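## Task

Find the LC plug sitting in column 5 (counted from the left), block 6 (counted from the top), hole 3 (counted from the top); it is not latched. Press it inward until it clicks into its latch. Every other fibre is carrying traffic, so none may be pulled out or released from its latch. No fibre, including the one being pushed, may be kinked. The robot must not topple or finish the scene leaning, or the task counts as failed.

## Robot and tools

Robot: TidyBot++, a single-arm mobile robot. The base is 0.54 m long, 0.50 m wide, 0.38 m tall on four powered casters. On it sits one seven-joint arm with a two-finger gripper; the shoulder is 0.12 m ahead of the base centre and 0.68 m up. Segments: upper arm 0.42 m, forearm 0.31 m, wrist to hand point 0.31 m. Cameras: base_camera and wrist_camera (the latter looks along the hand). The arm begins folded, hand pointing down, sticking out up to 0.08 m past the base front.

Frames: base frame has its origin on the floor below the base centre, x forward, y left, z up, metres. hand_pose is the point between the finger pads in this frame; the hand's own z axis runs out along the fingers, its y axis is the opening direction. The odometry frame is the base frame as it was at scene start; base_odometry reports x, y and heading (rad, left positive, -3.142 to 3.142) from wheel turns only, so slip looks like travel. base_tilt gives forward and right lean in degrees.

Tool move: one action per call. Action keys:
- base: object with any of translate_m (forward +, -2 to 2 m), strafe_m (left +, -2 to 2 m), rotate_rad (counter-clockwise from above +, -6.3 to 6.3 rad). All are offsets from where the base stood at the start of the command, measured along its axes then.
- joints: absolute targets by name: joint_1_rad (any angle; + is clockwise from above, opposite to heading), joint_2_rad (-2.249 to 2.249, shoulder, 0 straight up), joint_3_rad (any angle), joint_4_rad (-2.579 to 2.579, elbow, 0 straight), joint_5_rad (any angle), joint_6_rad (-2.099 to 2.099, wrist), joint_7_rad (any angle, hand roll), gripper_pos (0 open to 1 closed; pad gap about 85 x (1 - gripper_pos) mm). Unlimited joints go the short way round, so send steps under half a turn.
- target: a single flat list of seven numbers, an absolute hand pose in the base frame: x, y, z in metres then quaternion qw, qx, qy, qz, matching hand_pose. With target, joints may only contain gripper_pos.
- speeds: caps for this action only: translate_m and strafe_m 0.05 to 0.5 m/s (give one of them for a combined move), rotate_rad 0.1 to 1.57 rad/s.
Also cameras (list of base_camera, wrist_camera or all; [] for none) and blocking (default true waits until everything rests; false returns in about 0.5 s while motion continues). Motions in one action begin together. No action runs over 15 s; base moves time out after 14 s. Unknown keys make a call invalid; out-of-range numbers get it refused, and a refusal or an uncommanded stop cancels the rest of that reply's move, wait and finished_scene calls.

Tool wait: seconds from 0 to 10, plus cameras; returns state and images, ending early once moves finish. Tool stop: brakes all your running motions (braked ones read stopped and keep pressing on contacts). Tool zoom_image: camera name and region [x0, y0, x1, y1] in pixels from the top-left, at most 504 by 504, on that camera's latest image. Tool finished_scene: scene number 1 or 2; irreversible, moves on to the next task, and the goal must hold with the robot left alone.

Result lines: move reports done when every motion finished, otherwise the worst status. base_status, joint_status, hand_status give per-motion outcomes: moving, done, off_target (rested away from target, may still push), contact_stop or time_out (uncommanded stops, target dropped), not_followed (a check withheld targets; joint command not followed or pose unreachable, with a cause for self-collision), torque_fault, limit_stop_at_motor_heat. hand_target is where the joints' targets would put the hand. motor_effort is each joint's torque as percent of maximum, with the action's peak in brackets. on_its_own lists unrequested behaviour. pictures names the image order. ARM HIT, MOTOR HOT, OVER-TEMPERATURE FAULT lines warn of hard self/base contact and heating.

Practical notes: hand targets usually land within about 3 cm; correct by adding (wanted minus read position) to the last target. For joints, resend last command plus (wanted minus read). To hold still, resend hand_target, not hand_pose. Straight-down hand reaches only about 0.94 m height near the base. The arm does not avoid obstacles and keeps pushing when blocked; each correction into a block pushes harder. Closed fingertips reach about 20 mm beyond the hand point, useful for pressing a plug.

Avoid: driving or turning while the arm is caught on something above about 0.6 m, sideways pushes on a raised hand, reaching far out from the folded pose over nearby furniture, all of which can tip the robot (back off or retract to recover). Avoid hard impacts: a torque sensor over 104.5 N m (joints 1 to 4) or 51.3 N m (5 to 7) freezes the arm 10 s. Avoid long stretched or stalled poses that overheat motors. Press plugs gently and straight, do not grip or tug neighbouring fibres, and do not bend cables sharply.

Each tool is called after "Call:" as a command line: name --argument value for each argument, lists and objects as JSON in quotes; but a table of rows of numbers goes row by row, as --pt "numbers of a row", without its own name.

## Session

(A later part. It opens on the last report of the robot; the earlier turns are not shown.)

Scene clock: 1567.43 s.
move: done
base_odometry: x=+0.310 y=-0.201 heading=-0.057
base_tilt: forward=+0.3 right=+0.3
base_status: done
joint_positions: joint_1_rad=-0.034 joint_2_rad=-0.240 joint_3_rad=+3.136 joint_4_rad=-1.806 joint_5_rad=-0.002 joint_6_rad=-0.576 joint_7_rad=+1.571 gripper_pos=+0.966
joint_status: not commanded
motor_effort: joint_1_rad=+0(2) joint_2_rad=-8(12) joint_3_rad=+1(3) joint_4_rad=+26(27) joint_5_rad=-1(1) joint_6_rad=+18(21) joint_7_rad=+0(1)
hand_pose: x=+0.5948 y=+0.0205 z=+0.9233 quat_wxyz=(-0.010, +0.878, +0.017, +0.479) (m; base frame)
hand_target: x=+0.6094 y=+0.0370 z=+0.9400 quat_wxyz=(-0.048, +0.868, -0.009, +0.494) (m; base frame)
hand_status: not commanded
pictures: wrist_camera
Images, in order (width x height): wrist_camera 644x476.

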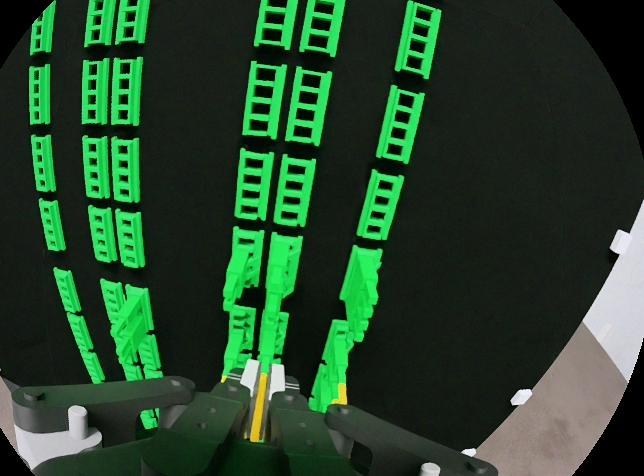

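Call:
move --base '{"translate_m": 0.005}' --speeds '{"translate_m": 0.05}' --cameras '[]'

Call:
move --base '{"translate_m": 0.004}' --speeds '{"translate_m": 0.05}' --cameras '["wrist_camera"]'

Call:
zoom_image --camera "wrist_camera" --region '[225, 285, 295, 355]'

Scene clock: 1572.03 s.
move: done
base_odometry: x=+0.315 y=-0.201 heading=-0.057
base_tilt: forward=+0.4 right=+0.2
base_status: done
joint_positions: joint_1_rad=-0.034 joint_2_rad=-0.249 joint_3_rad=+3.136 joint_4_rad=-1.810 joint_5_rad=-0.003 joint_6_rad=-0.585 joint_7_rad=+1.571 gripper_pos=+0.966
joint_status: not commanded
motor_effort: joint_1_rad=+0(2) joint_2_rad=-7(11) joint_3_rad=+1(4) joint_4_rad=+26(29) joint_5_rad=-1(1) joint_6_rad=+18(23) joint_7_rad=+0(1)
hand_pose: x=+0.5903 y=+0.0209 z=+0.9233 quat_wxyz=(-0.010, +0.878, +0.017, +0.477) (m; base frame)
hand_target: x=+0.6094 y=+0.0370 z=+0.9400 quat_wxyz=(-0.048, +0.868, -0.009, +0.494) (m; base frame)
hand_status: not commanded
pictures: none
No camera images: "cameras" was empty.

Scene clock: 1572.67 s.
move: done
base_odometry: x=+0.318 y=-0.202 heading=-0.058
base_tilt: forward=+0.4 right=+0.3
base_status: done
joint_positions: joint_1_rad=-0.034 joint_2_rad=-0.256 joint_3_rad=+3.135 joint_4_rad=-1.813 joint_5_rad=-0.003 joint_6_rad=-0.591 joint_7_rad=+1.571 gripper_pos=+0.966
joint_status: not commanded
motor_effort: joint_1_rad=-1(2) joint_2_rad=-6(10) joint_3_rad=+1(4) joint_4_rad=+26(31) joint_5_rad=-1(1) joint_6_rad=+18(25) joint_7_rad=+0(1)
hand_pose: x=+0.5869 y=+0.0214 z=+0.9232 quat_wxyz=(-0.010, +0.879, +0.018, +0.476) (m; base frame)
hand_target: x=+0.6094 y=+0.0370 z=+0.9400 quat_wxyz=(-0.048, +0.868, -0.009, +0.494) (m; base frame)
hand_status: not commanded
pictures: wrist_camera
Images, in order (width x height): wrist_camera 644x476.

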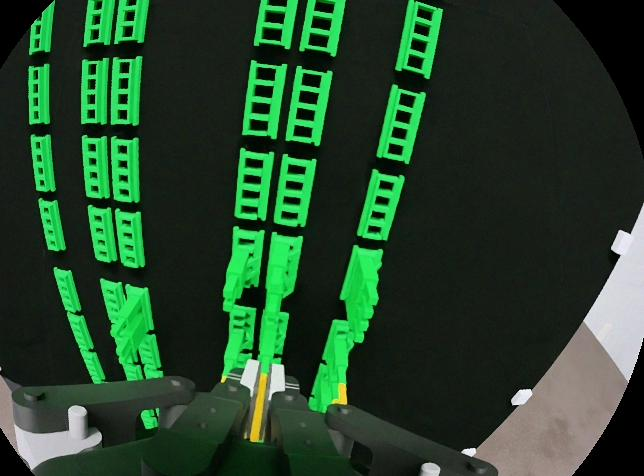

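Scaled by 7.200.

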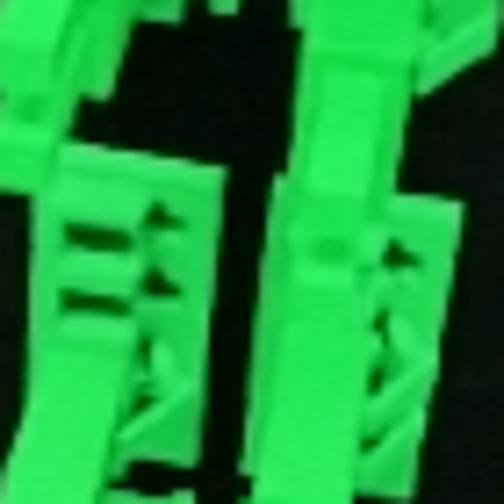

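Call:
zoom_image --camera "wrist_camera" --region '[235, 305, 295, 360]'

Scaled by 8.400.

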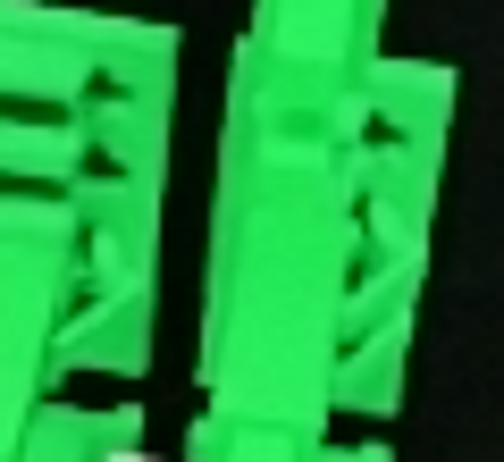

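Call:
move --base '{"translate_m": 0.004}' --speeds '{"translate_m": 0.05}' --cameras '[]'

Call:
move --base '{"translate_m": 0.004}' --speeds '{"translate_m": 0.05}' --cameras '["wrist_camera"]'

Call:
zoom_image --camera "wrist_camera" --region '[235, 305, 295, 360]'

Scene clock: 1586.67 s.
move: done
base_odometry: x=+0.322 y=-0.202 heading=-0.058
base_tilt: forward=+0.3 right=+0.2
base_status: done
joint_positions: joint_1_rad=-0.035 joint_2_rad=-0.263 joint_3_rad=+3.134 joint_4_rad=-1.816 joint_5_rad=-0.003 joint_6_rad=-0.599 joint_7_rad=+1.571 gripper_pos=+0.966
joint_status: not commanded
motor_effort: joint_1_rad=+0(1) joint_2_rad=-4(8) joint_3_rad=+1(3) joint_4_rad=+27(30) joint_5_rad=+0(1) joint_6_rad=+20(25) joint_7_rad=+0(1)
hand_pose: x=+0.5835 y=+0.0217 z=+0.9232 quat_wxyz=(-0.010, +0.880, +0.018, +0.475) (m; base frame)
hand_target: x=+0.6094 y=+0.0370 z=+0.9400 quat_wxyz=(-0.048, +0.868, -0.009, +0.494) (m; base frame)
hand_status: not commanded
pictures: none
No camera images: "cameras" was empty.

Scene clock: 1587.30 s.
move: done
base_odometry: x=+0.326 y=-0.203 heading=-0.058
base_tilt: forward=+0.4 right=+0.3
base_status: done
joint_positions: joint_1_rad=-0.035 joint_2_rad=-0.271 joint_3_rad=+3.134 joint_4_rad=-1.819 joint_5_rad=-0.003 joint_6_rad=-0.605 joint_7_rad=+1.571 gripper_pos=+0.966
joint_status: not commanded
motor_effort: joint_1_rad=+0(2) joint_2_rad=-3(7) joint_3_rad=+1(3) joint_4_rad=+28(31) joint_5_rad=+0(1) joint_6_rad=+21(27) joint_7_rad=+0(1)
hand_pose: x=+0.5801 y=+0.0220 z=+0.9231 quat_wxyz=(-0.011, +0.880, +0.019, +0.474) (m; base frame)
hand_target: x=+0.6094 y=+0.0370 z=+0.9400 quat_wxyz=(-0.048, +0.868, -0.009, +0.494) (m; base frame)
hand_status: not commanded
pictures: wrist_camera
Images, in order (width x height): wrist_camera 644x476.

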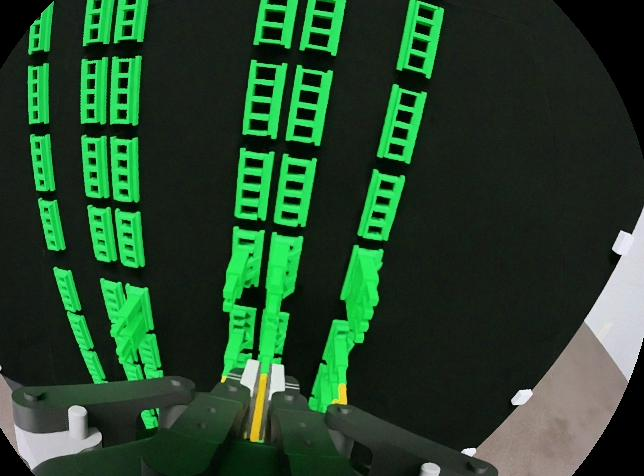

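Scaled by 8.400.

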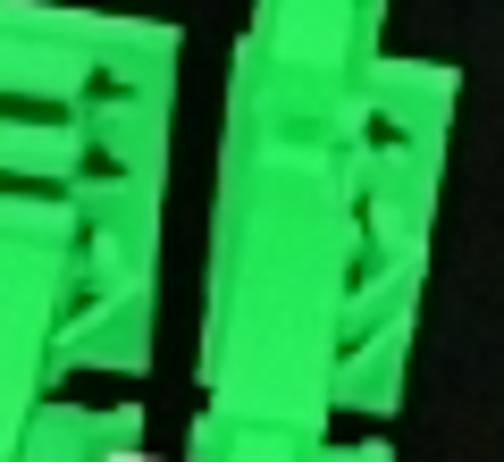

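Call:
move --base '{"translate_m": -0.012}' --speeds '{"translate_m": 0.05}' --cameras '[]'

Call:
move --base '{"translate_m": -0.012}' --speeds '{"translate_m": 0.05}' --cameras '[]'

Call:
move --base '{"translate_m": -0.004}' --speeds '{"translate_m": 0.05}' --joints '{"joint_4_rad": -1.778}' --cameras '["wrist_camera"]'

Call:
zoom_image --camera "wrist_camera" --region '[225, 290, 295, 360]'

Scene clock: 1593.43 s.
move: done
base_odometry: x=+0.314 y=-0.202 heading=-0.058
base_tilt: forward=+0.4 right=+0.2
base_status: done
joint_positions: joint_1_rad=-0.034 joint_2_rad=-0.244 joint_3_rad=+3.135 joint_4_rad=-1.804 joint_5_rad=-0.003 joint_6_rad=-0.591 joint_7_rad=+1.571 gripper_pos=+0.966
joint_status: not commanded
motor_effort: joint_1_rad=-2(4) joint_2_rad=-8(13) joint_3_rad=-1(2) joint_4_rad=+25(27) joint_5_rad=-1(3) joint_6_rad=+15(20) joint_7_rad=+0(1)
hand_pose: x=+0.5916 y=+0.0217 z=+0.9232 quat_wxyz=(-0.010, +0.879, +0.018, +0.476) (m; base frame)
hand_target: x=+0.6094 y=+0.0370 z=+0.9400 quat_wxyz=(-0.048, +0.868, -0.009, +0.494) (m; base frame)
hand_status: not commanded
pictures: none
No camera images: "cameras" was empty.

Scene clock: 1594.07 s.
move: done
base_odometry: x=+0.302 y=-0.201 heading=-0.057
base_tilt: forward=+0.4 right=+0.2
base_status: done
joint_positions: joint_1_rad=-0.033 joint_2_rad=-0.221 joint_3_rad=+3.135 joint_4_rad=-1.791 joint_5_rad=-0.003 joint_6_rad=-0.575 joint_7_rad=+1.571 gripper_pos=+0.966
joint_status: not commanded
motor_effort: joint_1_rad=-3(5) joint_2_rad=-13(17) joint_3_rad=-2(4) joint_4_rad=+22(24) joint_5_rad=-2(3) joint_6_rad=+10(15) joint_7_rad=+0(1)
hand_pose: x=+0.6021 y=+0.0212 z=+0.9235 quat_wxyz=(-0.010, +0.878, +0.017, +0.478) (m; base frame)
hand_target: x=+0.6094 y=+0.0370 z=+0.9400 quat_wxyz=(-0.048, +0.868, -0.009, +0.494) (m; base frame)
hand_status: not commanded
pictures: none
No camera images: "cameras" was empty.

Scene clock: 1594.53 s.
move: done
base_odometry: x=+0.298 y=-0.200 heading=-0.057
base_tilt: forward=+0.4 right=+0.3
base_status: done
joint_positions: joint_1_rad=-0.033 joint_2_rad=-0.217 joint_3_rad=+3.136 joint_4_rad=-1.790 joint_5_rad=-0.003 joint_6_rad=-0.568 joint_7_rad=+1.571 gripper_pos=+0.966
joint_status: all done
motor_effort: joint_1_rad=-4(5) joint_2_rad=-14(19) joint_3_rad=-3(4) joint_4_rad=+21(22) joint_5_rad=-2(3) joint_6_rad=+9(10) joint_7_rad=-1(1)
hand_pose: x=+0.6044 y=+0.0208 z=+0.9236 quat_wxyz=(-0.010, +0.877, +0.016, +0.479) (m; base frame)
hand_target: x=+0.6083 y=+0.0369 z=+0.9359 quat_wxyz=(-0.048, +0.870, -0.009, +0.491) (m; base frame)
hand_status: not commanded
pictures: wrist_camera
Images, in order (width x height): wrist_camera 644x476.

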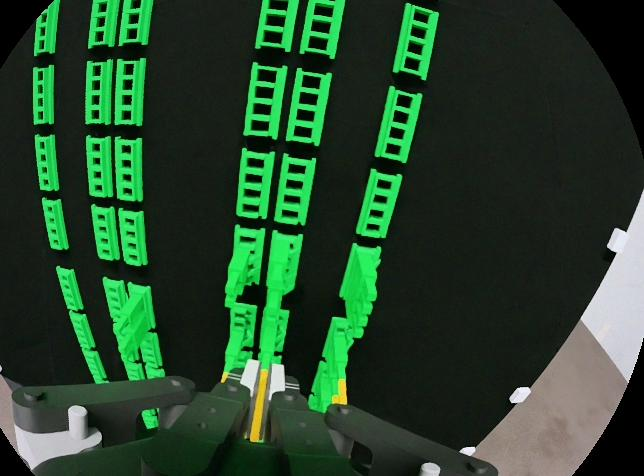

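Scaled by 7.200.

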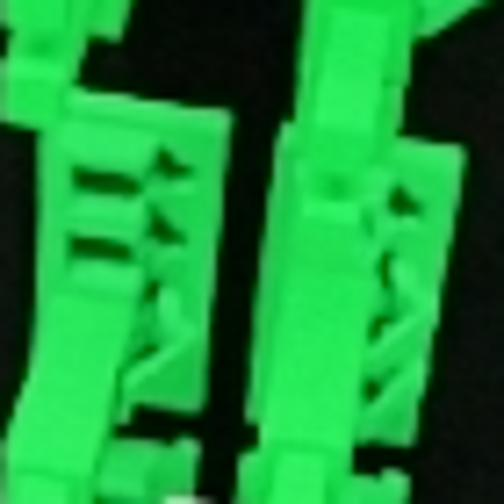

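Call:
zoom_image --camera "wrist_camera" --region '[225, 340, 305, 420]'

Call:
move --joints '{"gripper_pos": 0.93}' --cameras '["wrist_camera"]'

Call:
zoom_image --camera "wrist_camera" --region '[225, 340, 305, 420]'

Scaled by 6.300.

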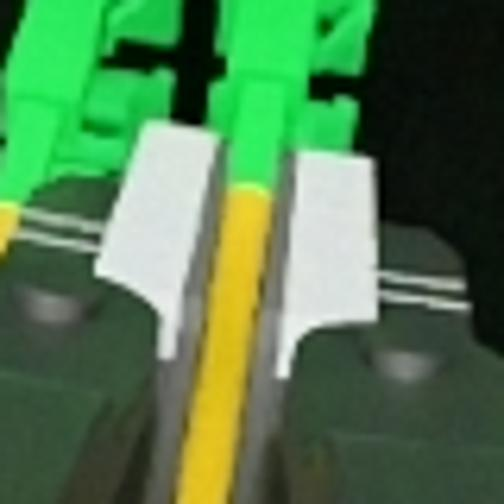

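Scene clock: 1597.60 s.
move: done
base_odometry: x=+0.298 y=-0.200 heading=-0.057
base_tilt: forward=+0.4 right=+0.3
base_status: not commanded
joint_positions: joint_1_rad=-0.031 joint_2_rad=-0.217 joint_3_rad=+3.137 joint_4_rad=-1.790 joint_5_rad=-0.003 joint_6_rad=-0.568 joint_7_rad=+1.571 gripper_pos=+0.930
joint_status: all done
motor_effort: joint_1_rad=-3(6) joint_2_rad=-15(15) joint_3_rad=-2(5) joint_4_rad=+20(22) joint_5_rad=-2(4) joint_6_rad=+9(10) joint_7_rad=+0(1)
hand_pose: x=+0.6045 y=+0.0192 z=+0.9237 quat_wxyz=(-0.009, +0.877, +0.015, +0.479) (m; base frame)
hand_target: x=+0.6083 y=+0.0369 z=+0.9359 quat_wxyz=(-0.048, +0.870, -0.009, +0.491) (m; base frame)
hand_status: not commanded
pictures: wrist_camera
Images, in order (width x height): wrist_camera 644x476.

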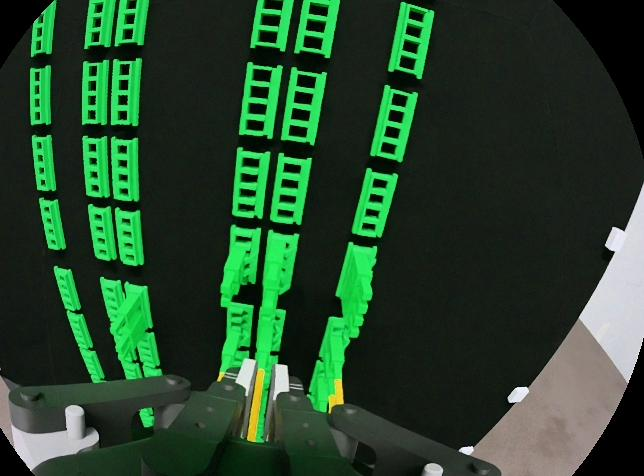

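Scaled by 6.300.

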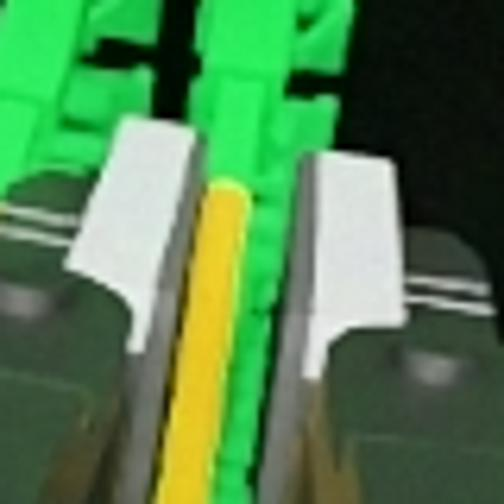

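Call:
move --base '{"translate_m": -0.008}' --speeds '{"translate_m": 0.05}' --cameras '[]'

Call:
move --base '{"translate_m": -0.01}' --speeds '{"translate_m": 0.05}' --joints '{"gripper_pos": 0.91}' --cameras '["wrist_camera"]'

Call:
zoom_image --camera "wrist_camera" --region '[220, 280, 300, 360]'

Call:
zoom_image --camera "wrist_camera" --region '[215, 340, 315, 440]'

Scene clock: 1602.07 s.
move: done
base_odometry: x=+0.290 y=-0.200 heading=-0.057
base_tilt: forward=+0.3 right=+0.2
base_status: done
joint_positions: joint_1_rad=-0.031 joint_2_rad=-0.216 joint_3_rad=+3.137 joint_4_rad=-1.789 joint_5_rad=-0.003 joint_6_rad=-0.568 joint_7_rad=+1.571 gripper_pos=+0.930
joint_status: not commanded
motor_effort: joint_1_rad=-3(5) joint_2_rad=-15(19) joint_3_rad=-2(4) joint_4_rad=+21(21) joint_5_rad=-2(3) joint_6_rad=+8(9) joint_7_rad=-1(1)
hand_pose: x=+0.6049 y=+0.0190 z=+0.9242 quat_wxyz=(-0.009, +0.877, +0.015, +0.480) (m; base frame)
hand_target: x=+0.6083 y=+0.0369 z=+0.9359 quat_wxyz=(-0.048, +0.870, -0.009, +0.491) (m; base frame)
hand_status: not commanded
pictures: none
No camera images: "cameras" was empty.

Scene clock: 1602.70 s.
move: done
base_odometry: x=+0.280 y=-0.200 heading=-0.057
base_tilt: forward=+0.4 right=+0.2
base_status: done
joint_positions: joint_1_rad=-0.031 joint_2_rad=-0.216 joint_3_rad=+3.137 joint_4_rad=-1.788 joint_5_rad=-0.003 joint_6_rad=-0.568 joint_7_rad=+1.571 gripper_pos=+0.910
joint_status: all done
motor_effort: joint_1_rad=-1(5) joint_2_rad=-15(18) joint_3_rad=+0(5) joint_4_rad=+20(21) joint_5_rad=-1(3) joint_6_rad=+8(9) joint_7_rad=+0(1)
hand_pose: x=+0.6049 y=+0.0194 z=+0.9248 quat_wxyz=(-0.009, +0.877, +0.015, +0.480) (m; base frame)
hand_target: x=+0.6083 y=+0.0369 z=+0.9359 quat_wxyz=(-0.048, +0.870, -0.009, +0.491) (m; base frame)
hand_status: not commanded
pictures: wrist_camera
Images, in order (width x height): wrist_camera 644x476.

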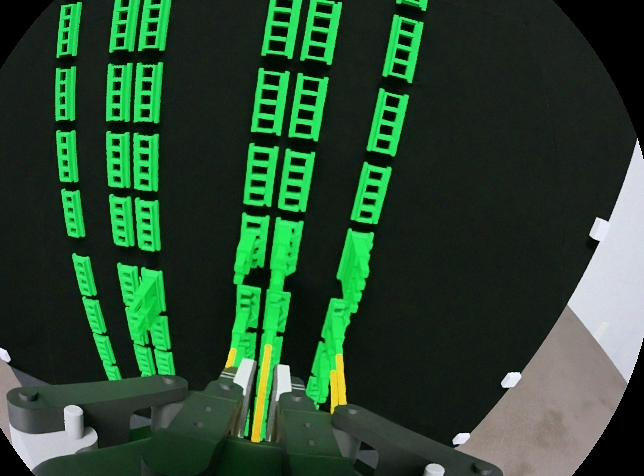

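Scaled by 6.300.

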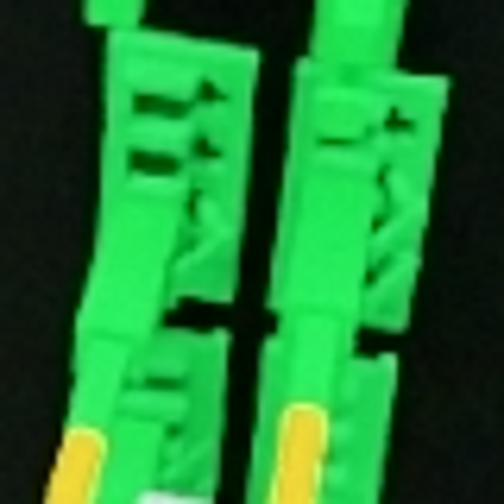

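Scaled by 5.040.

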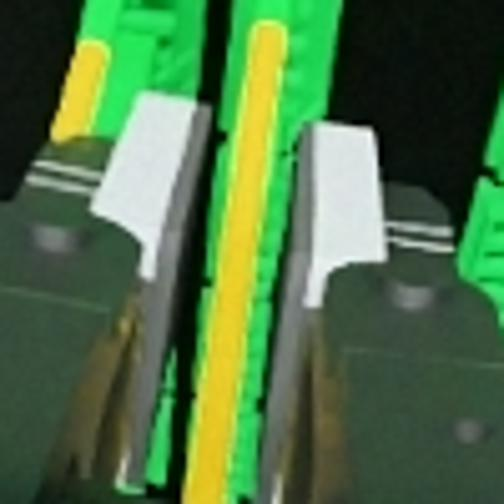

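Call:
move --base '{"translate_m": -0.05}' --speeds '{"translate_m": 0.1}' --cameras '["wrist_camera"]'

Scene clock: 1606.23 s.
move: done
base_odometry: x=+0.230 y=-0.197 heading=-0.057
base_tilt: forward=+0.3 right=+0.3
base_status: done
joint_positions: joint_1_rad=-0.031 joint_2_rad=-0.215 joint_3_rad=+3.137 joint_4_rad=-1.788 joint_5_rad=-0.003 joint_6_rad=-0.568 joint_7_rad=+1.571 gripper_pos=+0.910
joint_status: not commanded
motor_effort: joint_1_rad=+0(2) joint_2_rad=-15(18) joint_3_rad=+1(1) joint_4_rad=+21(21) joint_5_rad=+0(1) joint_6_rad=+8(9) joint_7_rad=-1(1)
hand_pose: x=+0.6053 y=+0.0194 z=+0.9242 quat_wxyz=(-0.009, +0.877, +0.015, +0.480) (m; base frame)
hand_target: x=+0.6083 y=+0.0369 z=+0.9359 quat_wxyz=(-0.048, +0.870, -0.009, +0.491) (m; base frame)
hand_status: not commanded
pictures: wrist_camera
Images, in order (width x height): wrist_camera 644x476.

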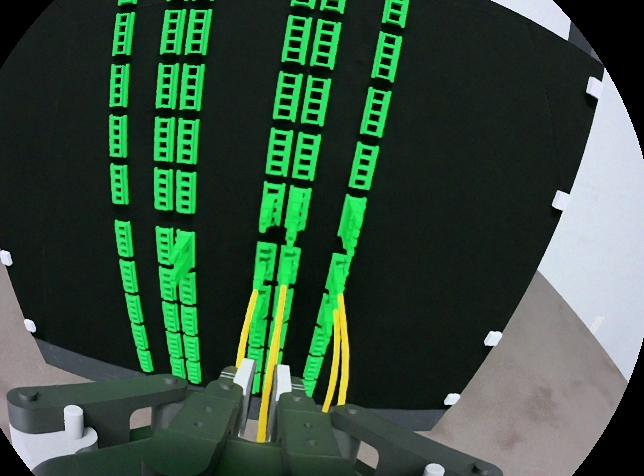

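Call:
zoom_image --camera "wrist_camera" --region '[220, 220, 360, 360]'

Call:
move --base '{"translate_m": -0.1}' --speeds '{"translate_m": 0.15}' --cameras '["wrist_camera"]'

Scaled by 3.600.

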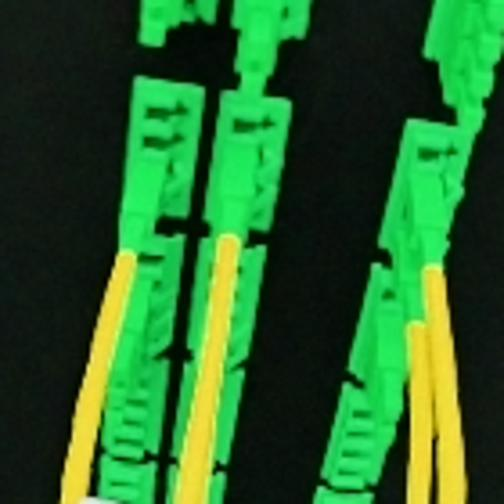

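Scene clock: 1615.50 s.
move: done
base_odometry: x=+0.130 y=-0.192 heading=-0.056
base_tilt: forward=+0.3 right=+0.2
base_status: done
joint_positions: joint_1_rad=-0.031 joint_2_rad=-0.214 joint_3_rad=+3.137 joint_4_rad=-1.788 joint_5_rad=-0.003 joint_6_rad=-0.568 joint_7_rad=+1.571 gripper_pos=+0.910
joint_status: not commanded
motor_effort: joint_1_rad=+0(1) joint_2_rad=-15(18) joint_3_rad=+1(2) joint_4_rad=+20(21) joint_5_rad=+0(1) joint_6_rad=+8(9) joint_7_rad=+0(1)
hand_pose: x=+0.6055 y=+0.0194 z=+0.9239 quat_wxyz=(-0.009, +0.877, +0.015, +0.479) (m; base frame)
hand_target: x=+0.6083 y=+0.0369 z=+0.9359 quat_wxyz=(-0.048, +0.870, -0.009, +0.491) (m; base frame)
hand_status: not commanded
pictures: wrist_camera
Images, in order (width x height): wrist_camera 644x476.

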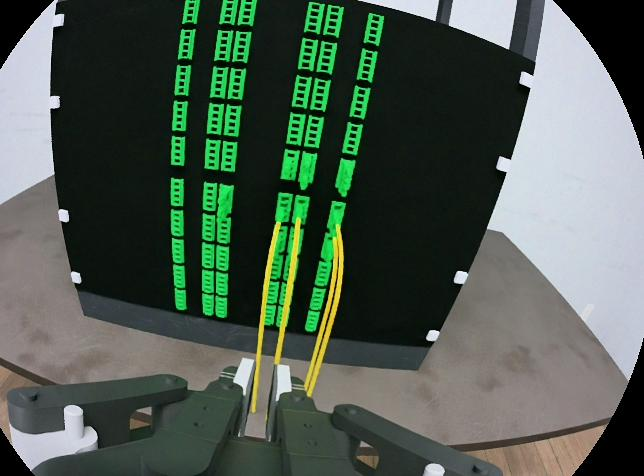

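Call:
zoom_image --camera "wrist_camera" --region '[260, 180, 360, 280]'

Call:
zoom_image --camera "base_camera" --region '[100, 50, 500, 450]'

Scaled by 5.040.

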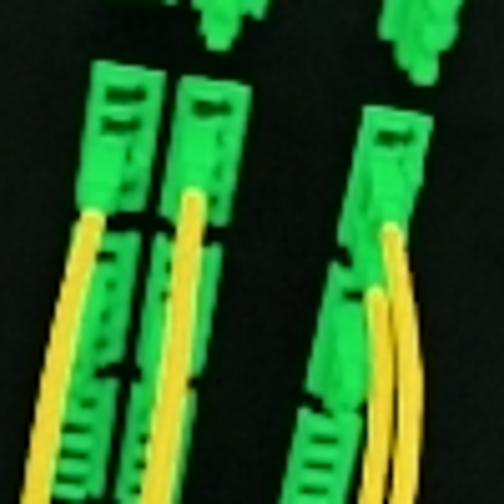

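This scene's latest camera images include none from base_camera. They are from: wrist_camera. base_camera's image comes with the result of a call that names it in "cameras".

Call:
move --base '{"translate_m": -0.15}' --speeds '{"translate_m": 0.2}' --cameras '["wrist_camera", "base_camera"]'

Call:
zoom_image --camera "wrist_camera" --region '[270, 140, 350, 220]'

Scene clock: 1621.43 s.
move: done
base_odometry: x=-0.020 y=-0.183 heading=-0.056
base_tilt: forward=+0.4 right=+0.3
base_status: done
joint_positions: joint_1_rad=-0.031 joint_2_rad=-0.214 joint_3_rad=+3.137 joint_4_rad=-1.788 joint_5_rad=-0.003 joint_6_rad=-0.568 joint_7_rad=+1.571 gripper_pos=+0.910
joint_status: not commanded
motor_effort: joint_1_rad=+0(1) joint_2_rad=-15(18) joint_3_rad=+1(2) joint_4_rad=+20(21) joint_5_rad=-1(1) joint_6_rad=+8(9) joint_7_rad=-1(1)
hand_pose: x=+0.6056 y=+0.0194 z=+0.9236 quat_wxyz=(-0.009, +0.878, +0.015, +0.479) (m; base frame)
hand_target: x=+0.6083 y=+0.0369 z=+0.9359 quat_wxyz=(-0.048, +0.870, -0.009, +0.491) (m; base frame)
hand_status: not commanded
pictures: base_camera, wrist_camera
Images, in order (width x height): base_camera 644x364, wrist_camera 644x476.

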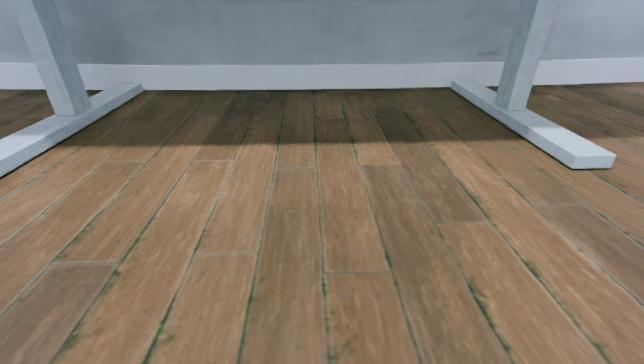

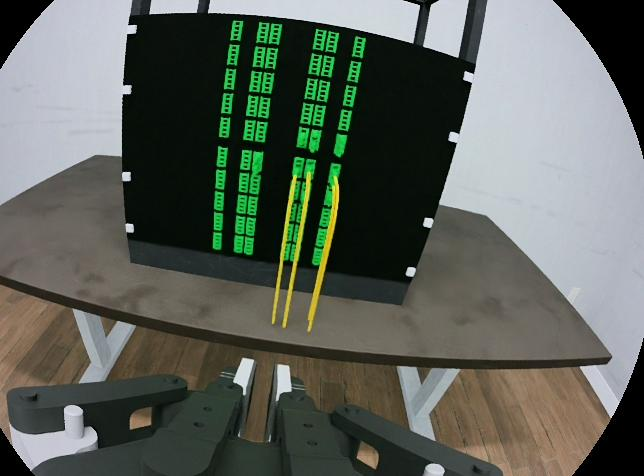

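Scaled by 6.300.

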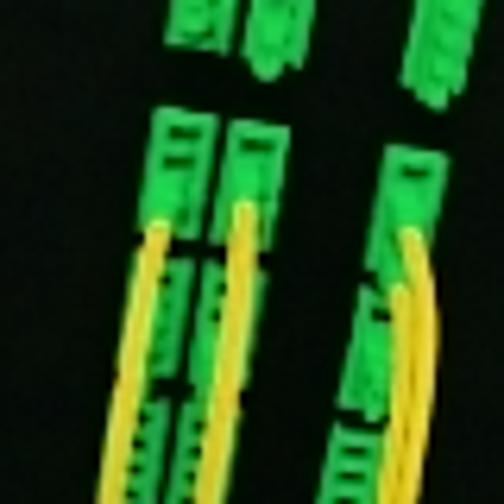

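Call:
finished_scene --scene 2

The scene is finished: the task was done.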